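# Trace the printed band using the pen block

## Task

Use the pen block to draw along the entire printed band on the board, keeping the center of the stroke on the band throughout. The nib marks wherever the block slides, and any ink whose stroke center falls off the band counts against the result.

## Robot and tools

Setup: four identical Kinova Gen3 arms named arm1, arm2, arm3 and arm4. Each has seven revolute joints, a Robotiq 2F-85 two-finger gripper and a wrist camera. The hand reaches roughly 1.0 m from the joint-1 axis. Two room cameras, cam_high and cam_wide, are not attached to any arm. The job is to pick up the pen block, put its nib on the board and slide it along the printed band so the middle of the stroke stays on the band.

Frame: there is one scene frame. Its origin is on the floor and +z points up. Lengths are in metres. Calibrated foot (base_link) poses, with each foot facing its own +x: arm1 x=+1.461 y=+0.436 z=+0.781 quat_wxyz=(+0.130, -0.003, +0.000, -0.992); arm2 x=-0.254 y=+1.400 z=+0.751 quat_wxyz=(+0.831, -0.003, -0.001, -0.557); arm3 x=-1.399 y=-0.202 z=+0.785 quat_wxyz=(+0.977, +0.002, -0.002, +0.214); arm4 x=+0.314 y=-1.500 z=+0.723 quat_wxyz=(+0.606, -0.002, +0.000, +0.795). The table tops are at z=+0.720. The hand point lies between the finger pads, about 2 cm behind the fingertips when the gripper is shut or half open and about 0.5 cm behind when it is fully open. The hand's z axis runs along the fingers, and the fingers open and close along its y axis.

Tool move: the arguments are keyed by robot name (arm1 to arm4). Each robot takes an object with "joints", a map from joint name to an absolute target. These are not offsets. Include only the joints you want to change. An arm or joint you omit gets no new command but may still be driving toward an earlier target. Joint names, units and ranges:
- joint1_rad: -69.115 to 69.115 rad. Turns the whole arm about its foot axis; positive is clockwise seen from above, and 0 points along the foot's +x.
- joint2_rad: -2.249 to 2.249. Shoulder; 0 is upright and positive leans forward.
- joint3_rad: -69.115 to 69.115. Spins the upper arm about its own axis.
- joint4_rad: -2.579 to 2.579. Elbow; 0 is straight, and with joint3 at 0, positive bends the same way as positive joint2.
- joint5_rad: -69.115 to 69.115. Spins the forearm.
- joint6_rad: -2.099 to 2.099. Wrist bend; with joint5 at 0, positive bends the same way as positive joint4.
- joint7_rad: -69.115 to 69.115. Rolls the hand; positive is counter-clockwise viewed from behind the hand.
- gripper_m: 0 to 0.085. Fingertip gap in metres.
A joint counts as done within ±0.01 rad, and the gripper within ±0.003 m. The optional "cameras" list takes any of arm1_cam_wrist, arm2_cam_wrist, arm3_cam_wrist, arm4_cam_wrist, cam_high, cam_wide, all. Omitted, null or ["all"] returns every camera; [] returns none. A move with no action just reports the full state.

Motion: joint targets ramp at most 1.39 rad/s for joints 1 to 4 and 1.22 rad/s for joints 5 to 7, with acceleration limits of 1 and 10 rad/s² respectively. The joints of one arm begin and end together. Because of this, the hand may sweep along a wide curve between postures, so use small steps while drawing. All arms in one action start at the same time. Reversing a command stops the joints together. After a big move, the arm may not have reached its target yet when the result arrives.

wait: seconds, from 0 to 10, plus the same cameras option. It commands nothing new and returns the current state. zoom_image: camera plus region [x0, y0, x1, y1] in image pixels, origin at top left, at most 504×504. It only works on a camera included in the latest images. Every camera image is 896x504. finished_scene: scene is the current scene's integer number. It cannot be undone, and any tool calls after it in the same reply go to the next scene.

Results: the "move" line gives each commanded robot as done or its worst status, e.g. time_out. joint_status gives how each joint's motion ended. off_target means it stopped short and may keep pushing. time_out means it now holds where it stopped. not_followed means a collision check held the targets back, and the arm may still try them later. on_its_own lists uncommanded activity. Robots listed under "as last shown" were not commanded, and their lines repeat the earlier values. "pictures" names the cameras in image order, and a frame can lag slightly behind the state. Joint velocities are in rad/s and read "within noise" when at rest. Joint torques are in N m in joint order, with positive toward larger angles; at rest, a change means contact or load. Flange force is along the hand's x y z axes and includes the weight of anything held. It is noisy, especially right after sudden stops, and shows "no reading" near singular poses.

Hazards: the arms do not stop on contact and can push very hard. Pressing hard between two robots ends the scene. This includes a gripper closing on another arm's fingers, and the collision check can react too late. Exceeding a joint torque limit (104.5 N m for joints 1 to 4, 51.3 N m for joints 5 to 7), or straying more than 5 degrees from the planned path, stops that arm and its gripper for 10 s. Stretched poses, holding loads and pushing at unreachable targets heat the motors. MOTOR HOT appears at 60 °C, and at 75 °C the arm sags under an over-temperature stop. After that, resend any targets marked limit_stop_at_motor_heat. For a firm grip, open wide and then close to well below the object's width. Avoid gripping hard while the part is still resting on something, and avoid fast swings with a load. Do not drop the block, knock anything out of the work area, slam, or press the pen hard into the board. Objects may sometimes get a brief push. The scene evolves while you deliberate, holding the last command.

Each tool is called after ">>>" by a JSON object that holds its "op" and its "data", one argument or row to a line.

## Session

>>> {"op": "move", "data": {

}}

>>> {"op": "zoom_image", "data": {
  "camera": "cam_high",
  "region": [236, 52, 636, 404]
}}

Scene clock: 0.00 s.
Joint torques (N m): no reading
Flange force (N): no reading
Joint velocities: within noise
arm1.joint_positions: joint1_rad=-0.758 joint2_rad=-0.531 joint3_rad=-0.053 joint4_rad=+1.554 joint5_rad=+0.010 joint6_rad=+1.891 joint7_rad=+1.261 gripper_m=+0.085
arm1.joint_status: not commanded
arm1.hand: x=+1.3839 y=+0.3374 z=+1.2902 quat_wxyz=(-0.057, -0.924, -0.365, +0.102) (m; scene frame)
arm2.joint_positions: joint1_rad=-0.360 joint2_rad=-0.531 joint3_rad=-0.045 joint4_rad=+1.484 joint5_rad=-0.062 joint6_rad=+2.029 joint7_rad=+1.771 gripper_m=+0.085
arm2.joint_status: not commanded
arm2.hand: x=-0.1890 y=+1.3371 z=+1.2736 quat_wxyz=(-0.078, -0.269, -0.960, +0.027) (m; scene frame)
arm3.joint_positions: joint1_rad=+0.321 joint2_rad=-0.339 joint3_rad=-0.041 joint4_rad=+1.389 joint5_rad=-0.051 joint6_rad=+1.856 joint7_rad=+1.414 gripper_m=+0.085
arm3.joint_status: not commanded
arm3.hand: x=-1.1971 y=-0.1805 z=+1.3220 quat_wxyz=(-0.116, +0.007, -0.993, -0.037) (m; scene frame)
arm4.joint_positions: joint1_rad=-0.758 joint2_rad=-0.514 joint3_rad=-0.174 joint4_rad=+1.568 joint5_rad=-0.034 joint6_rad=+1.839 joint7_rad=+1.674 gripper_m=+0.085
arm4.joint_status: not commanded
arm4.hand: x=+0.1800 y=-1.4486 z=+1.2266 quat_wxyz=(-0.054, +0.984, -0.132, -0.109) (m; scene frame)
pictures: arm1_cam_wrist, arm2_cam_wrist, arm3_cam_wrist, arm4_cam_wrist, cam_high, cam_wide

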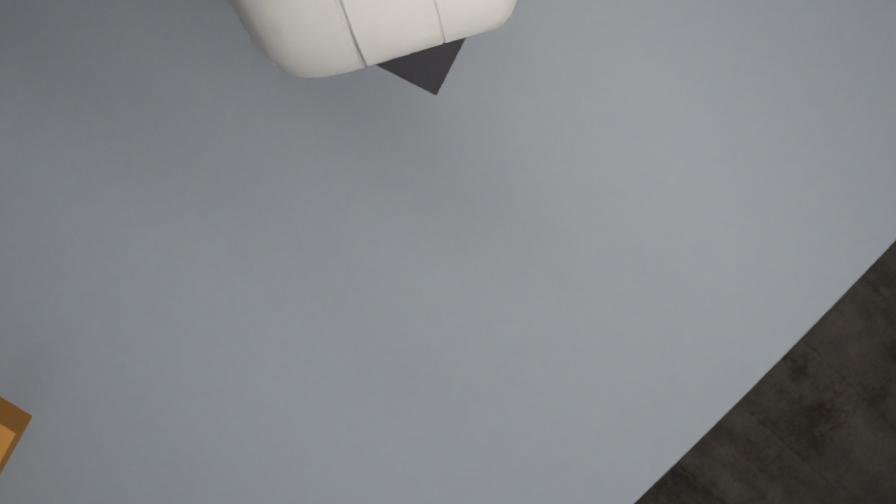

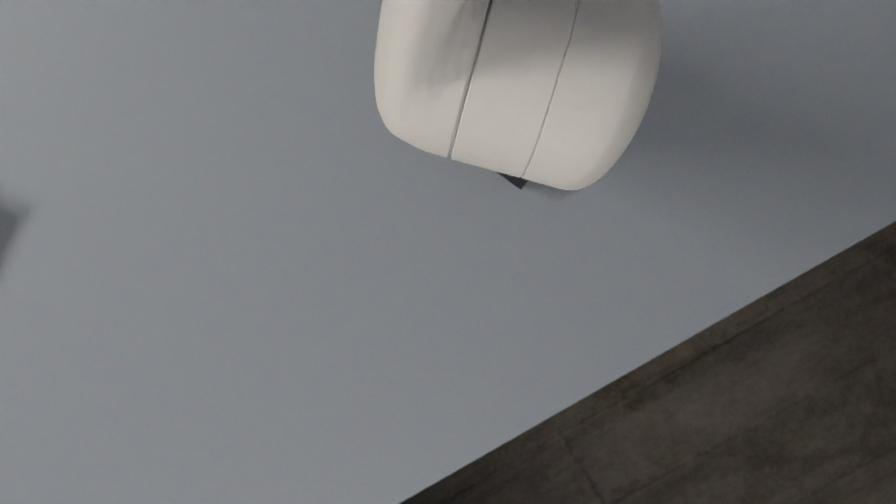

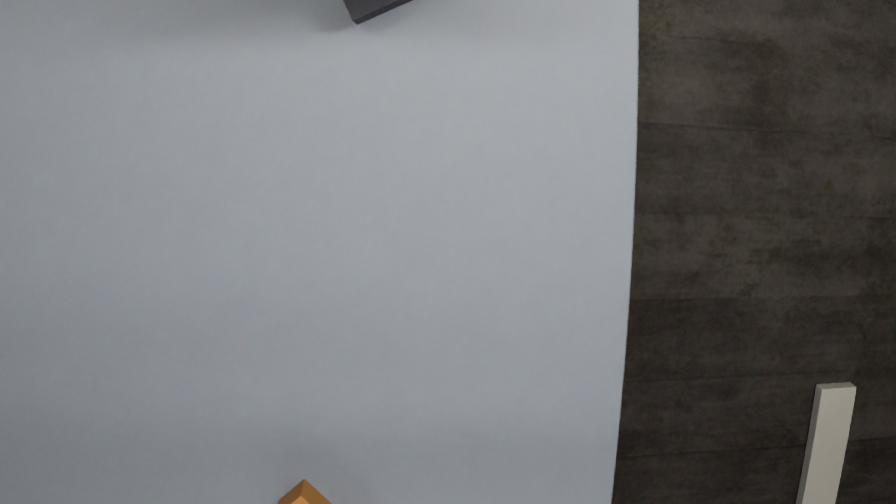

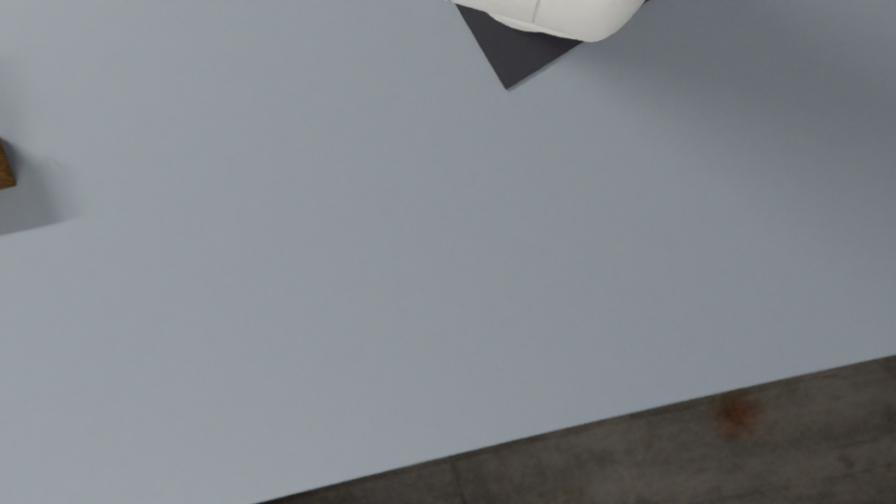

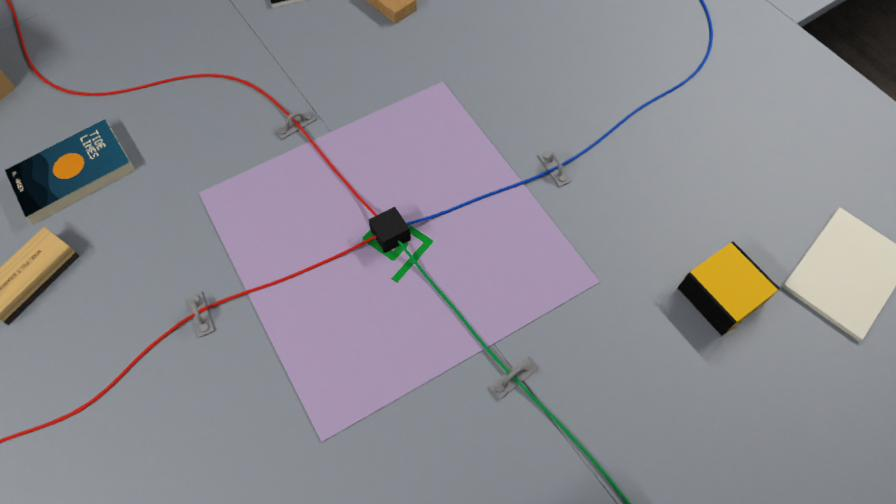

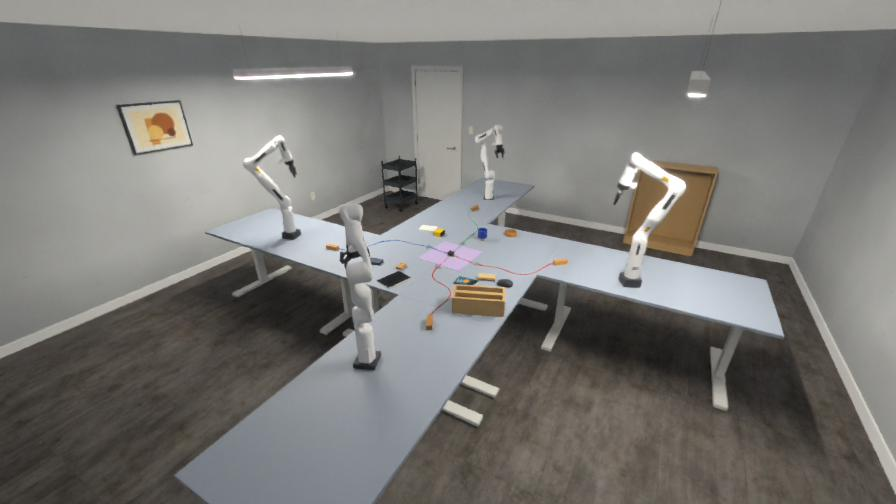

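Scaled by 1.260 from the camera's 896x504 image, which has a finer 1280x720 frame.

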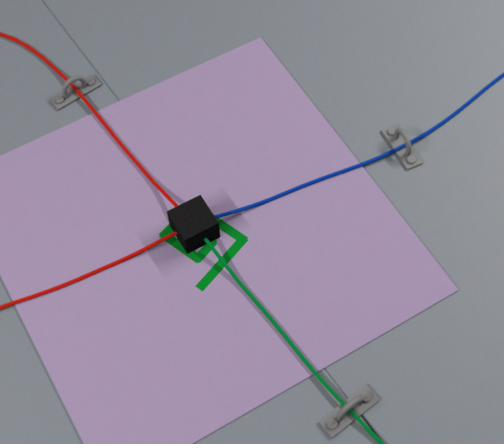

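>>> {"op": "zoom_image", "data": {
  "camera": "cam_wide",
  "region": [300, 190, 600, 360]
}}

>>> {"op": "zoom_image", "data": {
  "camera": "cam_high",
  "region": [345, 195, 449, 295]
}}

>>> {"op": "zoom_image", "data": {
  "camera": "cam_wide",
  "region": [400, 270, 520, 350]
}}

>>> {"op": "zoom_image", "data": {
  "camera": "cam_wide",
  "region": [300, 200, 420, 290]
}}

>>> {"op": "zoom_image", "data": {
  "camera": "cam_wide",
  "region": [460, 190, 580, 280]
}}

Scaled by 1.680 from the camera's 896x504 image, which has a finer 1280x720 frame.

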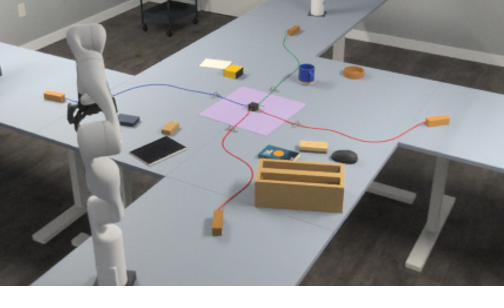

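Scaled by 4.846 from the camera's 896x504 image, which has a finer 1280x720 frame.

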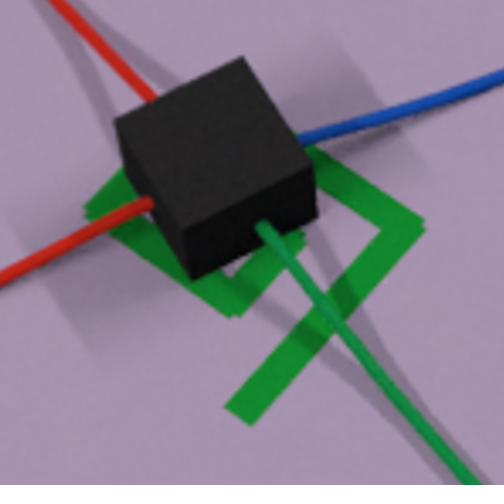

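Scaled by 4.200 from the camera's 896x504 image, which has a finer 1280x720 frame.

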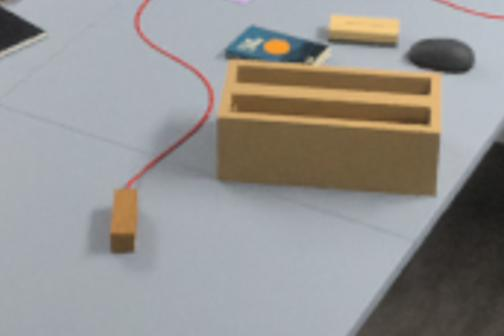

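Scaled by 4.200 from the camera's 896x504 image, which has a finer 1280x720 frame.

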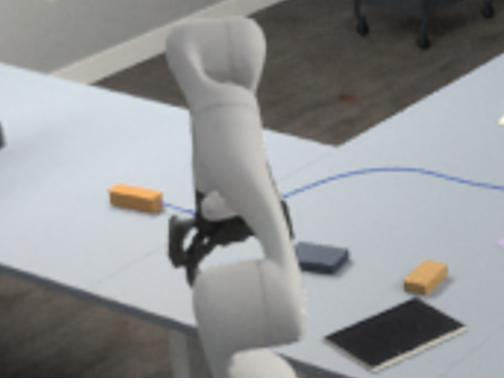

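Scaled by 4.200 from the camera's 896x504 image, which has a finer 1280x720 frame.

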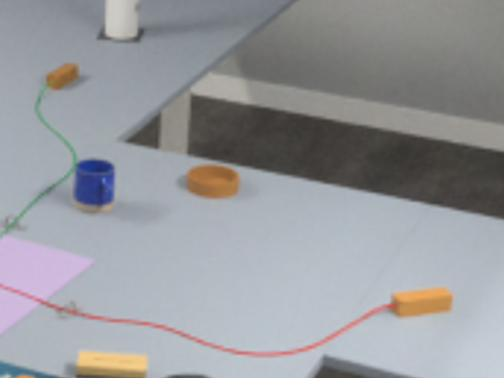

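>>> {"op": "move", "data": {
  "arm1": {"joints": {"joint1_rad": 0.241, "joint2_rad": 0.5195, "joint3_rad": 0, "joint4_rad": 1.4433, "joint5_rad": 0, "joint6_rad": 1.1788, "joint7_rad": -1.5708, "gripper_m": 0.085}},
  "arm2": {"joints": {"joint1_rad": 0.5601, "joint2_rad": 0.3599, "joint3_rad": 0, "joint4_rad": 1.5979, "joint5_rad": 0, "joint6_rad": 1.1838, "joint7_rad": -1.5708, "gripper_m": 0.085}},
  "arm3": {"joints": {"joint1_rad": 0.511, "joint2_rad": 0.5232, "joint3_rad": 0, "joint4_rad": 1.4505, "joint5_rad": 0, "joint6_rad": 1.1679, "joint7_rad": -1.5708, "gripper_m": 0.085}},
  "arm4": {"joints": {"joint1_rad": 0.1801, "joint2_rad": 0.2469, "joint3_rad": 0, "joint4_rad": 1.6637, "joint5_rad": 0, "joint6_rad": 1.231, "joint7_rad": -1.5708, "gripper_m": 0.085}}
}}

>>> {"op": "zoom_image", "data": {
  "camera": "cam_high",
  "region": [354, 200, 444, 290]
}}

>>> {"op": "zoom_image", "data": {
  "camera": "cam_high",
  "region": [270, 100, 330, 150]
}}

>>> {"op": "zoom_image", "data": {
  "camera": "cam_high",
  "region": [525, 143, 585, 193]
}}

>>> {"op": "zoom_image", "data": {
  "camera": "cam_high",
  "region": [175, 285, 235, 345]
}}

>>> {"op": "zoom_image", "data": {
  "camera": "cam_high",
  "region": [480, 350, 545, 404]
}}

Scene clock: 124.33 s.
Joint torques (N m): arm1=[1.02 -20.16 0 -7.8 -0.14 -0.09 -0.09] | arm2=[-0.08 -16.48 -0.22 -9.03 0.32 -0.16 -0.13] | arm3=[-0.93 -16.72 0.45 -8.8 -0.06 0.05 0.43] | arm4=[1.02 -12.6 -0.97 -10.15 0.17 0.1 -0.18]
Flange force (N): arm1=[6.5 -1.5 0.9] | arm2=[0.5 0.6 1.9] | arm3=[-5.6 0.3 -0.7] | arm4=[-7.0 -0.9 3.7]
move: arm1 done; arm2 done; arm3 done; arm4 done
Joint velocities: within noise
arm1.joint_positions: joint1_rad=+0.241 joint2_rad=+0.520 joint3_rad=+0.000 joint4_rad=+1.443 joint5_rad=+0.000 joint6_rad=+1.179 joint7_rad=-1.571 gripper_m=+0.085
arm1.joint_status: all done
arm1.hand: x=+0.9622 y=+0.4514 z=+1.0034 quat_wxyz=(-0.003, -0.009, +1.000, -0.001) (m; scene frame)
arm2.joint_positions: joint1_rad=+0.560 joint2_rad=+0.360 joint3_rad=+0.000 joint4_rad=+1.598 joint5_rad=+0.000 joint6_rad=+1.184 joint7_rad=-1.571 gripper_m=+0.085
arm2.joint_status: all done
arm2.hand: x=-0.3522 y=+0.9728 z=+1.0023 quat_wxyz=(-0.003, -0.644, +0.765, -0.002) (m; scene frame)
arm3.joint_positions: joint1_rad=+0.511 joint2_rad=+0.523 joint3_rad=+0.000 joint4_rad=+1.451 joint5_rad=+0.000 joint6_rad=+1.168 joint7_rad=-1.571 gripper_m=+0.085
arm3.joint_status: all done
arm3.hand: x=-0.9037 y=-0.2681 z=+1.0016 quat_wxyz=(+0.003, -0.999, +0.040, -0.002) (m; scene frame)
arm4.joint_positions: joint1_rad=+0.180 joint2_rad=+0.247 joint3_rad=+0.000 joint4_rad=+1.664 joint5_rad=+0.000 joint6_rad=+1.231 joint7_rad=-1.571 gripper_m=+0.085
arm4.joint_status: all done
arm4.hand: x=+0.3032 y=-1.0998 z=+0.9991 quat_wxyz=(-0.002, -0.675, -0.738, +0.000) (m; scene frame)
pictures: arm1_cam_wrist, arm2_cam_wrist, arm3_cam_wrist, arm4_cam_wrist, cam_high, cam_wide

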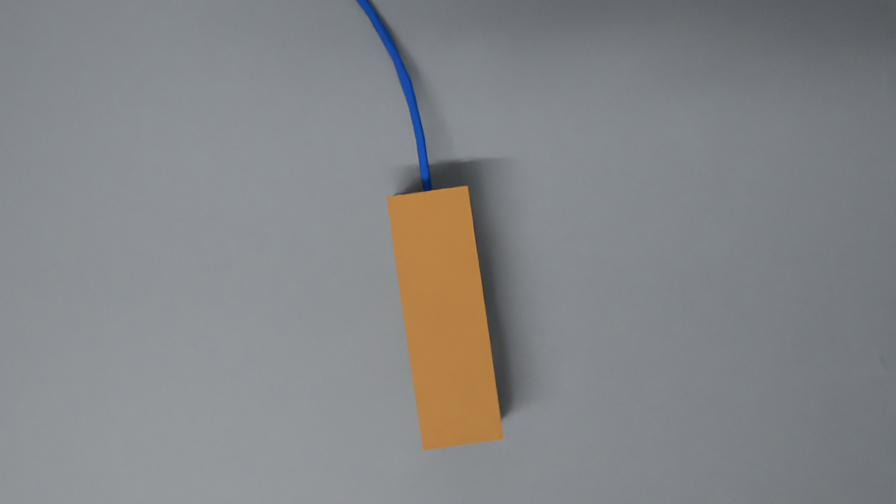

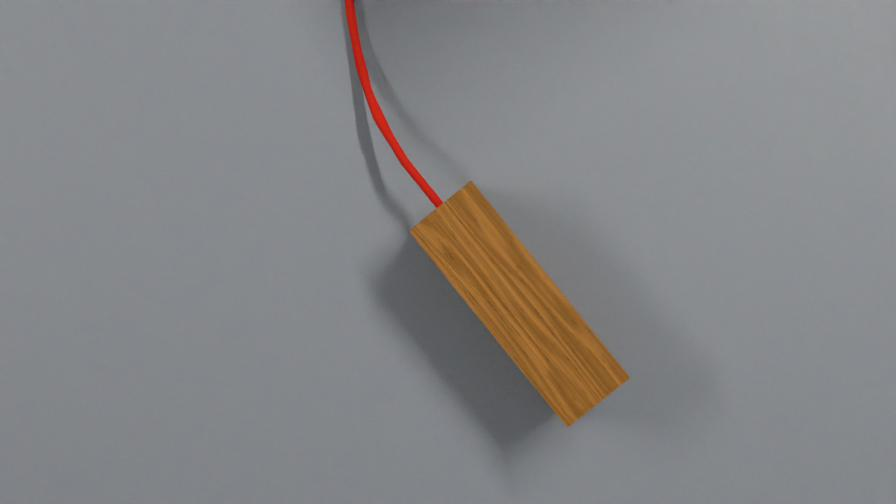

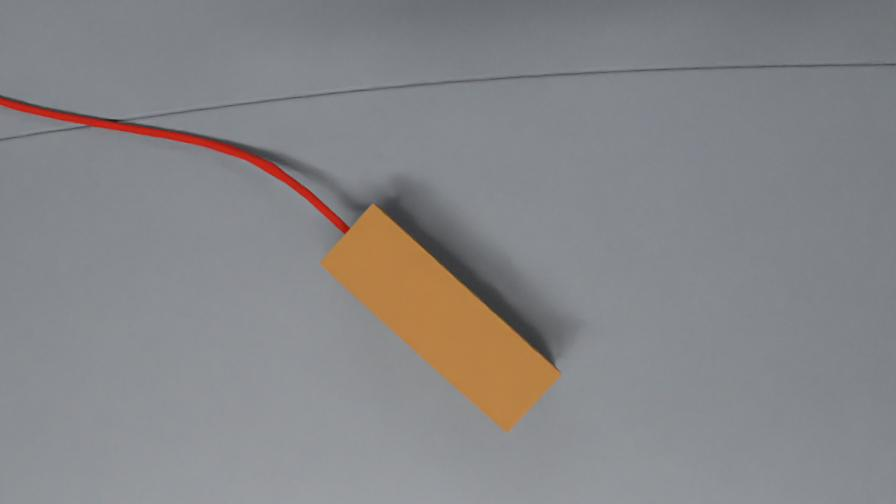

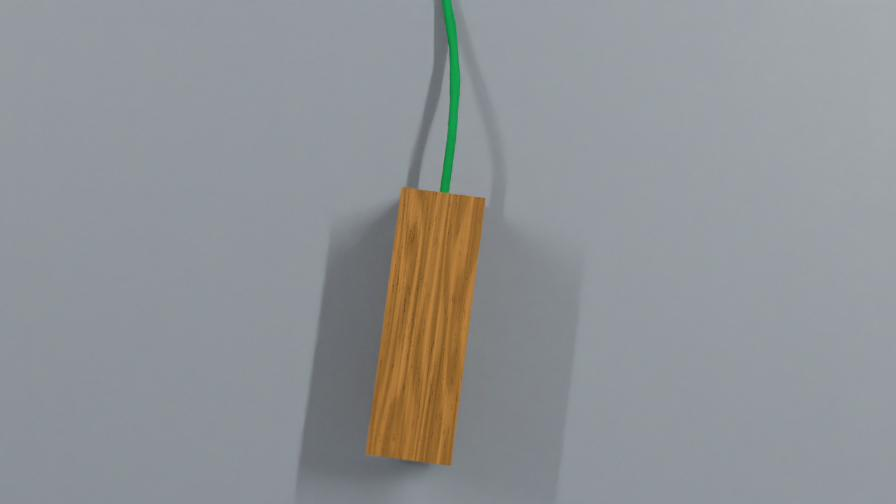

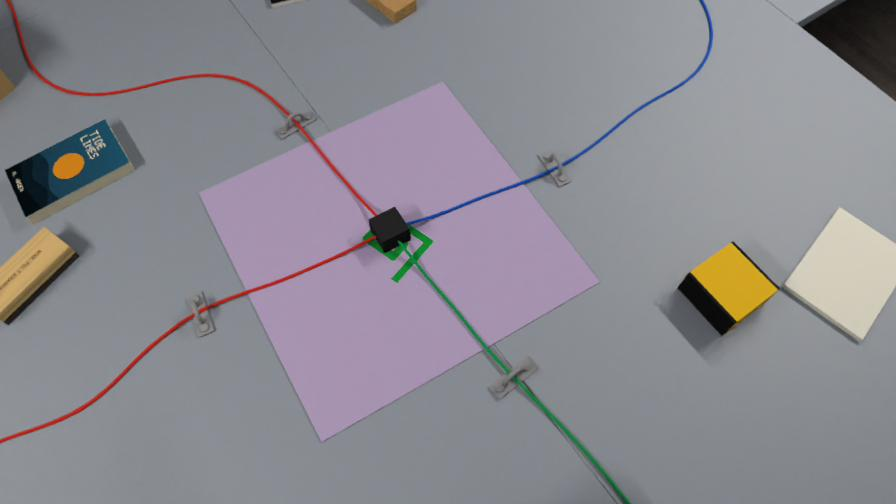

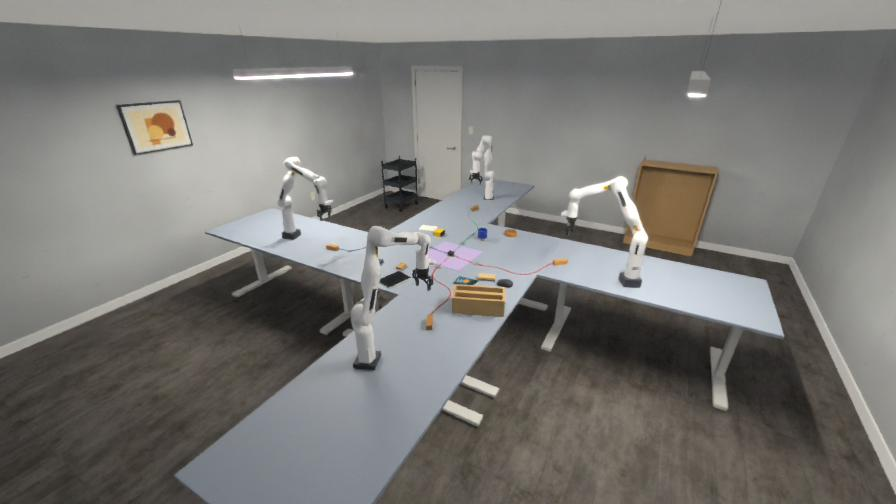

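Scaled by 5.600 from the camera's 896x504 image, which has a finer 1280x720 frame.

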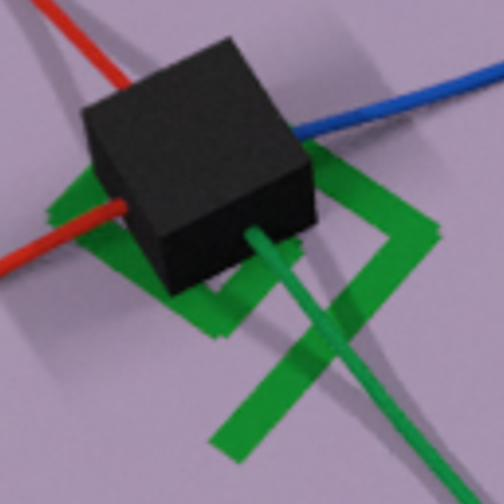

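Scaled by 8.400 from the camera's 896x504 image, which has a finer 1280x720 frame.

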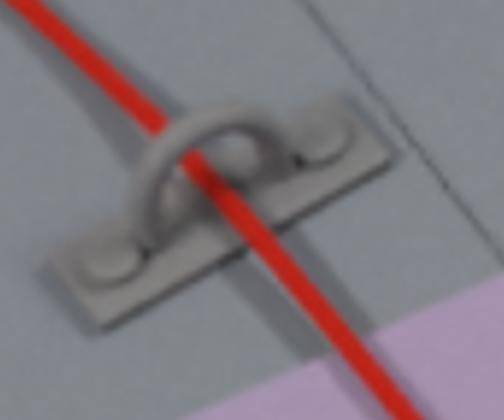

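Scaled by 8.400 from the camera's 896x504 image, which has a finer 1280x720 frame.

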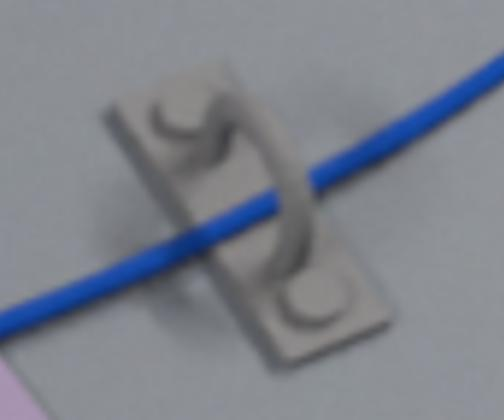

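Scaled by 8.400 from the camera's 896x504 image, which has a finer 1280x720 frame.

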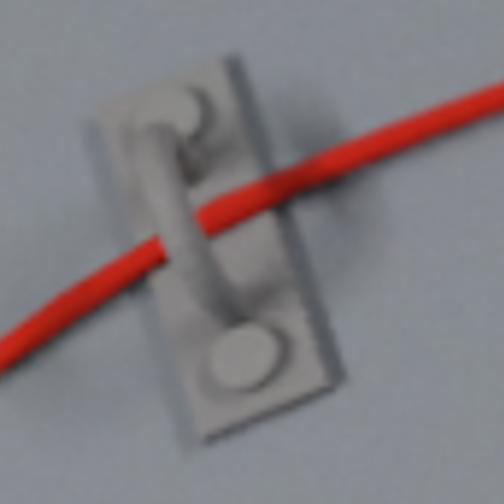

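Scaled by 7.754 from the camera's 896x504 image, which has a finer 1280x720 frame.

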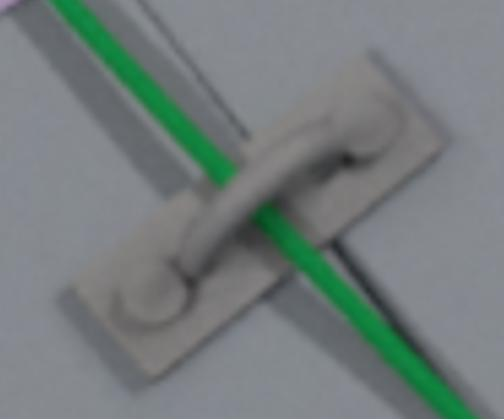

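>>> {"op": "move", "data": {
  "arm1": {"joints": {"joint1_rad": 0.2285, "joint2_rad": 0.7901, "joint4_rad": 1.5602, "joint6_rad": 0.7913, "joint7_rad": -1.4469, "gripper_m": 0.085}},
  "arm2": {"joints": {"joint1_rad": 0.607, "joint2_rad": 0.647, "joint4_rad": 1.7471, "joint6_rad": 0.7475, "joint7_rad": -0.8486, "gripper_m": 0.085}},
  "arm3": {"joints": {"joint1_rad": 0.4936, "joint2_rad": 0.8165, "joint4_rad": 1.5162, "joint6_rad": 0.8089, "joint7_rad": -0.7561, "gripper_m": 0.085}},
  "arm4": {"joints": {"joint1_rad": 0.152, "joint2_rad": 0.5371, "joint4_rad": 1.8465, "joint6_rad": 0.758, "joint7_rad": -1.7307, "gripper_m": 0.085}},
  "cameras": ["arm1_cam_wrist", "arm2_cam_wrist", "arm3_cam_wrist", "arm4_cam_wrist"]
}}

Scene clock: 251.13 s.
Joint torques (N m): arm1=[1.04 -22.59 0.07 -5.9 -0.16 -0.07 -0.08] | arm2=[-0.05 -19.5 -0.15 -6.78 0.32 -0.14 -0.07] | arm3=[-0.96 -19.49 0.49 -7 -0.09 0.08 0.43] | arm4=[1.01 -15.55 -0.84 -7.95 0.18 0.09 -0.2]
Flange force (N): arm1=[5.7 -1.1 3.2] | arm2=[0.1 0.1 2.3] | arm3=[-4.0 -3.3 -2.8] | arm4=[-8.0 -0.9 0.6]
move: arm1 done; arm2 done; arm3 done; arm4 done
Joint velocities: within noise
arm1.joint_positions: joint1_rad=+0.229 joint2_rad=+0.790 joint3_rad=+0.000 joint4_rad=+1.560 joint5_rad=+0.000 joint6_rad=+0.791 joint7_rad=-1.447 gripper_m=+0.085
arm1.joint_status: all done
arm1.hand: x=+0.9378 y=+0.4442 z=+0.8335 quat_wxyz=(-0.003, -0.077, +0.997, +0.000) (m; scene frame)
arm2.joint_positions: joint1_rad=+0.607 joint2_rad=+0.647 joint3_rad=+0.000 joint4_rad=+1.747 joint5_rad=+0.000 joint6_rad=+0.748 joint7_rad=-0.849 gripper_m=+0.085
arm2.joint_status: all done
arm2.hand: x=-0.3785 y=+0.9494 z=+0.8325 quat_wxyz=(-0.003, -0.861, +0.508, -0.001) (m; scene frame)
arm3.joint_positions: joint1_rad=+0.494 joint2_rad=+0.817 joint3_rad=+0.000 joint4_rad=+1.516 joint5_rad=+0.000 joint6_rad=+0.809 joint7_rad=-0.756 gripper_m=+0.085
arm3.joint_status: all done
arm3.hand: x=-0.8674 y=-0.2608 z=+0.8317 quat_wxyz=(+0.002, -0.930, -0.367, -0.003) (m; scene frame)
arm4.joint_positions: joint1_rad=+0.152 joint2_rad=+0.537 joint3_rad=+0.000 joint4_rad=+1.847 joint5_rad=+0.000 joint6_rad=+0.758 joint7_rad=-1.731 gripper_m=+0.085
arm4.joint_status: all done
arm4.hand: x=+0.2886 y=-1.0688 z=+0.8290 quat_wxyz=(-0.002, -0.722, -0.692, +0.000) (m; scene frame)
pictures: arm1_cam_wrist, arm2_cam_wrist, arm3_cam_wrist, arm4_cam_wrist

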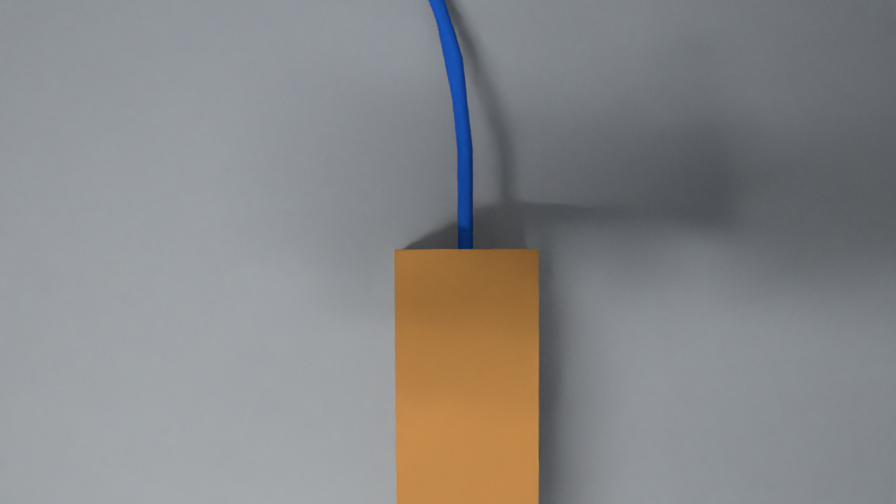

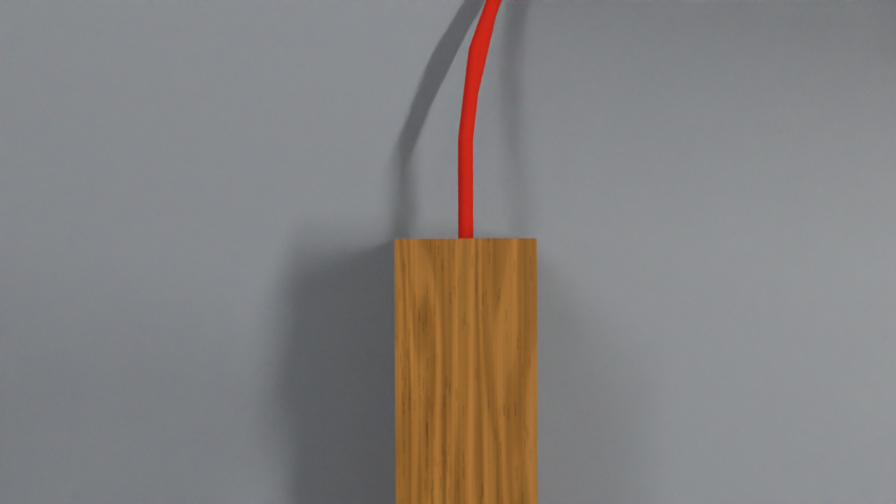

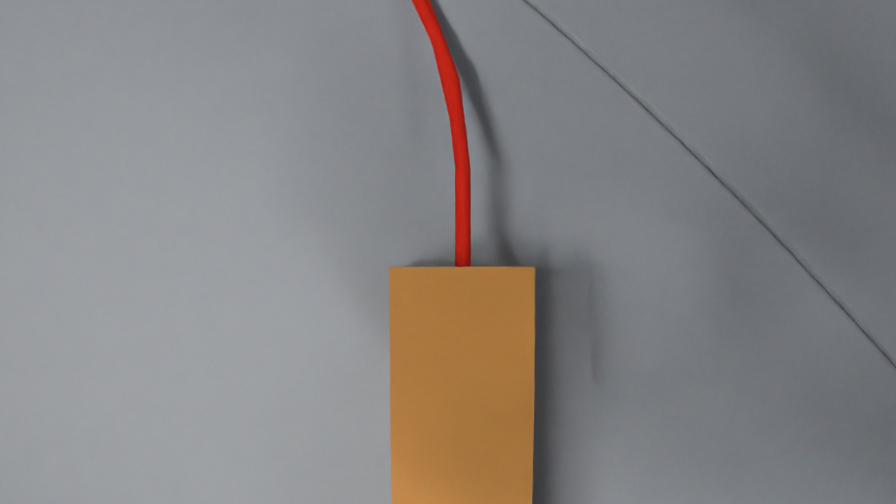

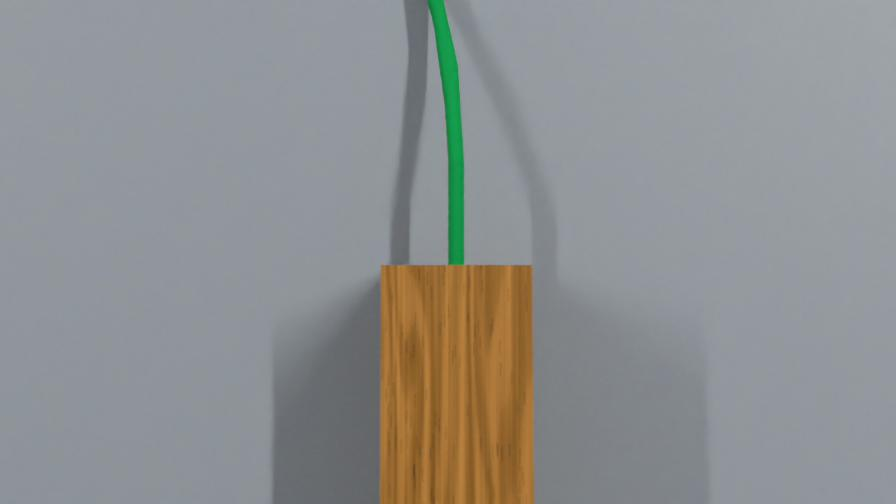

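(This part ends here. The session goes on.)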